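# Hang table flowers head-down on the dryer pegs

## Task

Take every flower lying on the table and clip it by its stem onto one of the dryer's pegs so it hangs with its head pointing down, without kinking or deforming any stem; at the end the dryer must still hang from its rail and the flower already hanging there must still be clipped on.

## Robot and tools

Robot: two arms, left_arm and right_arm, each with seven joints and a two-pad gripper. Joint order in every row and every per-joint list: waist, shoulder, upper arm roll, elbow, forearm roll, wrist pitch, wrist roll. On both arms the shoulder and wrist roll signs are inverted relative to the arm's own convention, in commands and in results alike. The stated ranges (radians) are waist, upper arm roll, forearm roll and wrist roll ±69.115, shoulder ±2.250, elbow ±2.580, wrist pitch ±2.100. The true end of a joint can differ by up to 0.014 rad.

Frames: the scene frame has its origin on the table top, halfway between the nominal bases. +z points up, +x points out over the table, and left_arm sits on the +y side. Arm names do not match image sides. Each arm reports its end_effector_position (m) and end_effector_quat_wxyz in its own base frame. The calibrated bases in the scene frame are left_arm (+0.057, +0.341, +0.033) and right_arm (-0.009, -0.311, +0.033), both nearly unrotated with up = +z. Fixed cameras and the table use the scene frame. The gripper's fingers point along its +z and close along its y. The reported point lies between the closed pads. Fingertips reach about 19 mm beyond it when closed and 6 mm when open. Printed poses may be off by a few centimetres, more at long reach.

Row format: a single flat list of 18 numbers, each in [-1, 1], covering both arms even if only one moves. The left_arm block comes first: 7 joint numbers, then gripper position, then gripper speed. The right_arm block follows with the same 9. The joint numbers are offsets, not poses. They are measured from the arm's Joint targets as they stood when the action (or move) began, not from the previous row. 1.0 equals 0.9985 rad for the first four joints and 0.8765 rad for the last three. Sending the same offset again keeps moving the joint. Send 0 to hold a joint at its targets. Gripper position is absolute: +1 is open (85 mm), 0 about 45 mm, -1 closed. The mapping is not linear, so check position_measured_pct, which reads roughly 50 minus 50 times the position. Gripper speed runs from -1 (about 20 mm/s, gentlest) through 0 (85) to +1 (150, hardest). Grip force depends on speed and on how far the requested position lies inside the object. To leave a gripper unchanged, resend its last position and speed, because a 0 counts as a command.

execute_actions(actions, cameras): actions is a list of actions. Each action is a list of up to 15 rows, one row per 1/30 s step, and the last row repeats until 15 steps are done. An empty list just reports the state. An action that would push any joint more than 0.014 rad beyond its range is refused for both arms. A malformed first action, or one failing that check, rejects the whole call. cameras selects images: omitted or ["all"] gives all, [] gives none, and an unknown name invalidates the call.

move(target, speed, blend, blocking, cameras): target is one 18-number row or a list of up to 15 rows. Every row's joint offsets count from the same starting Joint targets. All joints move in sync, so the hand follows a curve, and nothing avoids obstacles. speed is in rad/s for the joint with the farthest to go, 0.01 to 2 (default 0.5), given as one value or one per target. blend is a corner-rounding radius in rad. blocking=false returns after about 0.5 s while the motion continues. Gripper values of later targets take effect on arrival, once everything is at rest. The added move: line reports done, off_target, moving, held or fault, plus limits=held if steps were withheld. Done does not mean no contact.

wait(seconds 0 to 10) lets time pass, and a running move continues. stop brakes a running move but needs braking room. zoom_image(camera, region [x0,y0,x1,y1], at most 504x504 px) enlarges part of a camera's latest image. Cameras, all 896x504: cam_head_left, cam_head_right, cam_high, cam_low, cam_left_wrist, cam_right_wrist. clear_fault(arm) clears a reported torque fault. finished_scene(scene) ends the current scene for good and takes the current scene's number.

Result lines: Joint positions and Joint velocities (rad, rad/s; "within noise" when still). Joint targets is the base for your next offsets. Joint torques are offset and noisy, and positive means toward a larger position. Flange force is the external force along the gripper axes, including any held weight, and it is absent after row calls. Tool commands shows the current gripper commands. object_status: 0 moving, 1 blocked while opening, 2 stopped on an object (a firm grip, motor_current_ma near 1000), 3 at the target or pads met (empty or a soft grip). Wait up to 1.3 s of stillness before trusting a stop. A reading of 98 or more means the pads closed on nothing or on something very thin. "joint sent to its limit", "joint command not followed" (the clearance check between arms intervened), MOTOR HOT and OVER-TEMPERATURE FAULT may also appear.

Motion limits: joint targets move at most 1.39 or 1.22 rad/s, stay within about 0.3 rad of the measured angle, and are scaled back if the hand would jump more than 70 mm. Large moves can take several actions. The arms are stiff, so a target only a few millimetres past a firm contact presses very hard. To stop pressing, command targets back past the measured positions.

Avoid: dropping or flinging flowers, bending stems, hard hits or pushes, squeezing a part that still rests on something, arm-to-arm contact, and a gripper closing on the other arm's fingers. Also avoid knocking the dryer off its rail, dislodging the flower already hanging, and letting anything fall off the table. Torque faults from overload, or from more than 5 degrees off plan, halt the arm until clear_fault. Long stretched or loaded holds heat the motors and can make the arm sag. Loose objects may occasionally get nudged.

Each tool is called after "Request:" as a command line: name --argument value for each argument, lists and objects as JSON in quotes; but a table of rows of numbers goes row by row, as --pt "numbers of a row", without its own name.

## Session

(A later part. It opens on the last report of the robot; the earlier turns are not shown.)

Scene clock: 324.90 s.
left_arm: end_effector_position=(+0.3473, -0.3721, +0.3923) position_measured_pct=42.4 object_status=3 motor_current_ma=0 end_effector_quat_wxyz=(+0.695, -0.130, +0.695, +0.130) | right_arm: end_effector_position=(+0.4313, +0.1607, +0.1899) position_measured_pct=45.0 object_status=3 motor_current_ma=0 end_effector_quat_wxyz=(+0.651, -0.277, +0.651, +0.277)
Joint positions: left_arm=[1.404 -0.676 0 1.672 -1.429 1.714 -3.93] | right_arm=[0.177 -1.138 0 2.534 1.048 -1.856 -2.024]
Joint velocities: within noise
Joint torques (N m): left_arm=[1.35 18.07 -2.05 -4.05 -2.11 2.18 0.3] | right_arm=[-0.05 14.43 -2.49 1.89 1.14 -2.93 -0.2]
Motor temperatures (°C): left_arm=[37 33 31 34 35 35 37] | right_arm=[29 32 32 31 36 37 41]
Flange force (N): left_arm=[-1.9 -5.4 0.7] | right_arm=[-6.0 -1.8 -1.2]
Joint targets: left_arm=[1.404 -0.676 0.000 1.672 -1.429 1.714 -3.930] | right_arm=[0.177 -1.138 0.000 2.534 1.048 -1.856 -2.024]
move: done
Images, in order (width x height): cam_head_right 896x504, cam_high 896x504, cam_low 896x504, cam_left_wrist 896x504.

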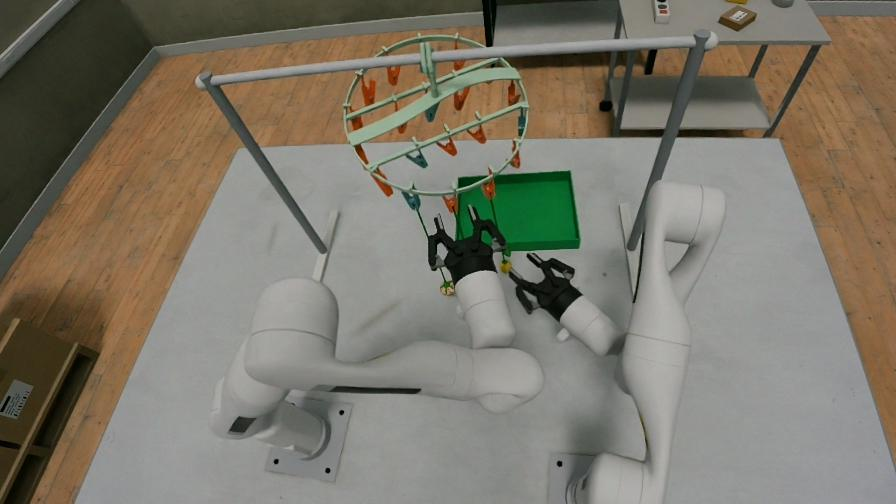

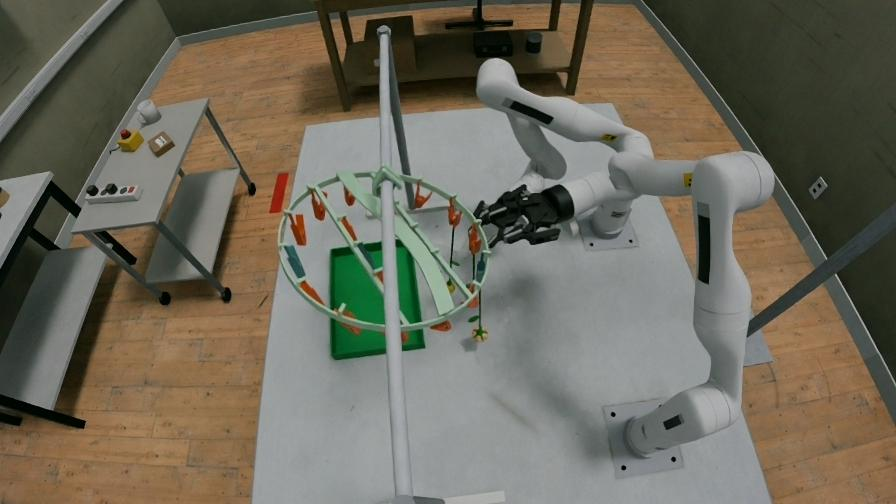

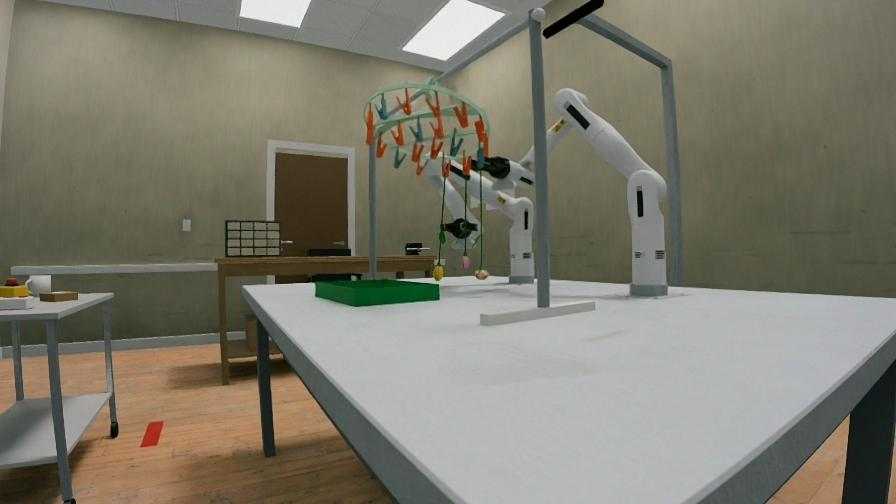

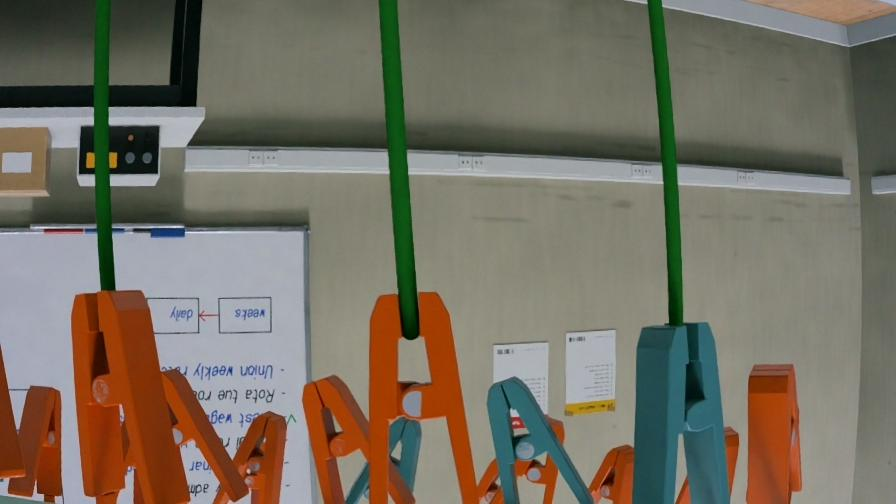

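Request:
wait --seconds 1.0 --cameras '["cam_head_left","cam_high","cam_low","cam_left_wrist"]'

Request:
zoom_image --camera "cam_head_left" --region '[360, 20, 580, 120]'

Scene clock: 326.63 s.
left_arm: end_effector_position=(+0.3473, -0.3722, +0.3923) position_measured_pct=42.4 object_status=3 motor_current_ma=0 end_effector_quat_wxyz=(+0.695, -0.130, +0.695, +0.130) | right_arm: end_effector_position=(+0.4313, +0.1607, +0.1899) position_measured_pct=45.0 object_status=3 motor_current_ma=0 end_effector_quat_wxyz=(+0.651, -0.277, +0.651, +0.277)
Joint positions: left_arm=[1.404 -0.676 0 1.672 -1.429 1.714 -3.93] | right_arm=[0.177 -1.138 0 2.534 1.048 -1.856 -2.024]
Joint velocities: within noise
Joint torques (N m): left_arm=[1.36 18.1 -2.04 -3.9 -2.19 2.09 0.29] | right_arm=[-0.12 14.38 -2.41 1.88 1.16 -2.97 -0.18]
Motor temperatures (°C): left_arm=[37 33 31 34 35 35 37] | right_arm=[29 32 32 31 36 37 41]
Flange force (N): left_arm=[-2.0 -5.9 0.3] | right_arm=[-6.1 -1.8 -1.1]
Joint targets: left_arm=[1.404 -0.676 0.000 1.672 -1.429 1.714 -3.930] | right_arm=[0.177 -1.138 0.000 2.534 1.048 -1.856 -2.024]
Tool commands: left_gripper/position=+0.15 left_gripper/speed=-1.0 right_gripper/position=+0.1 right_gripper/speed=-1.0
wait: 1.00 s; at rest from the start
Images, in order (width x height): cam_head_left 896x504, cam_high 896x504, cam_low 896x504, cam_left_wrist 896x504.

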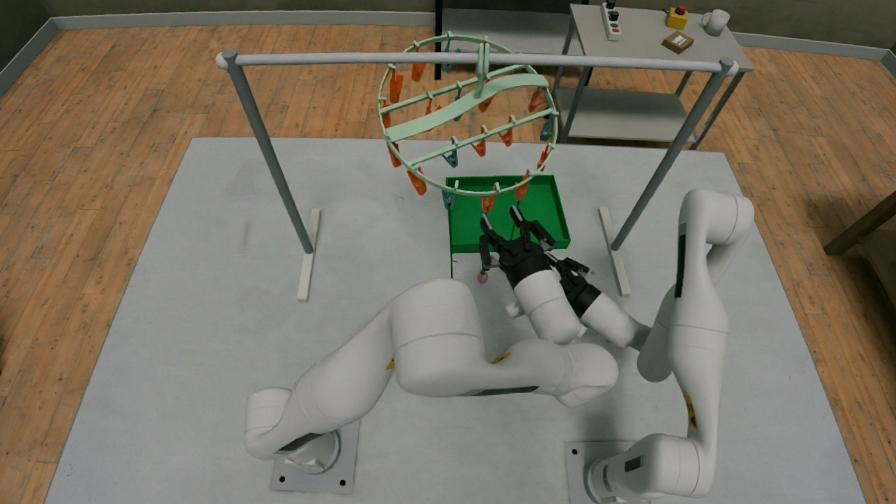

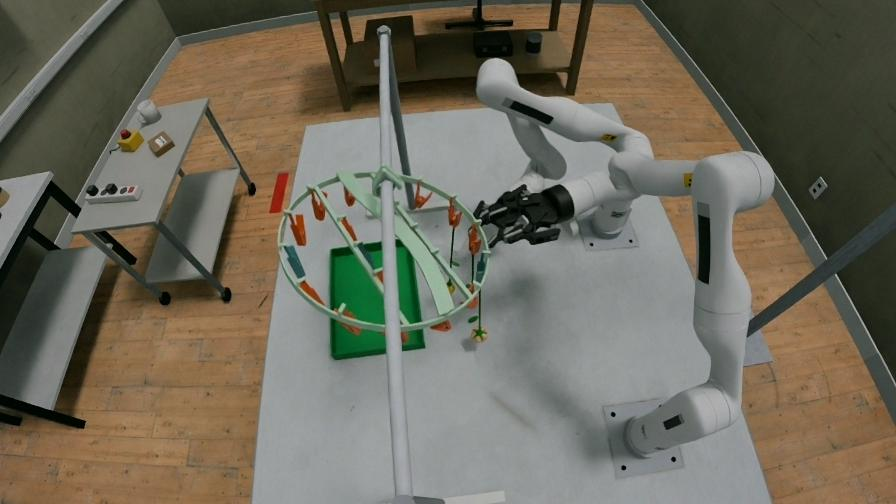

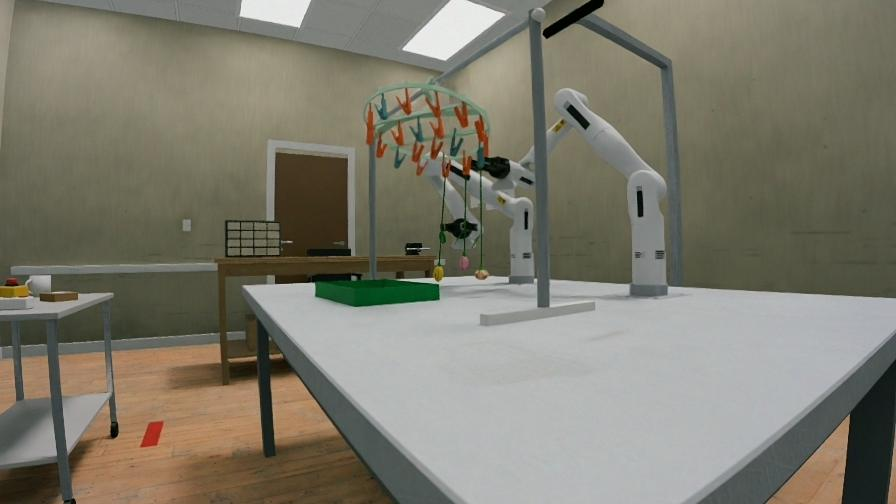

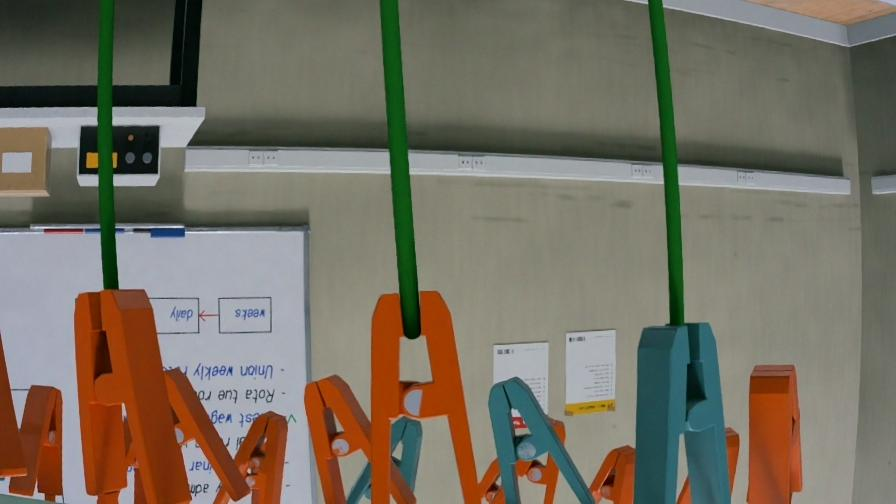

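Scaled by 2.291 from the camera's 896x504 image, which has a finer 1280x720 frame.

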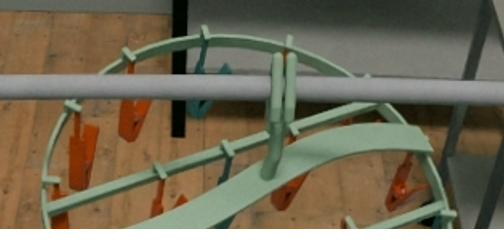

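Request:
finished_scene --scene 1

The scene is finished: the task was done.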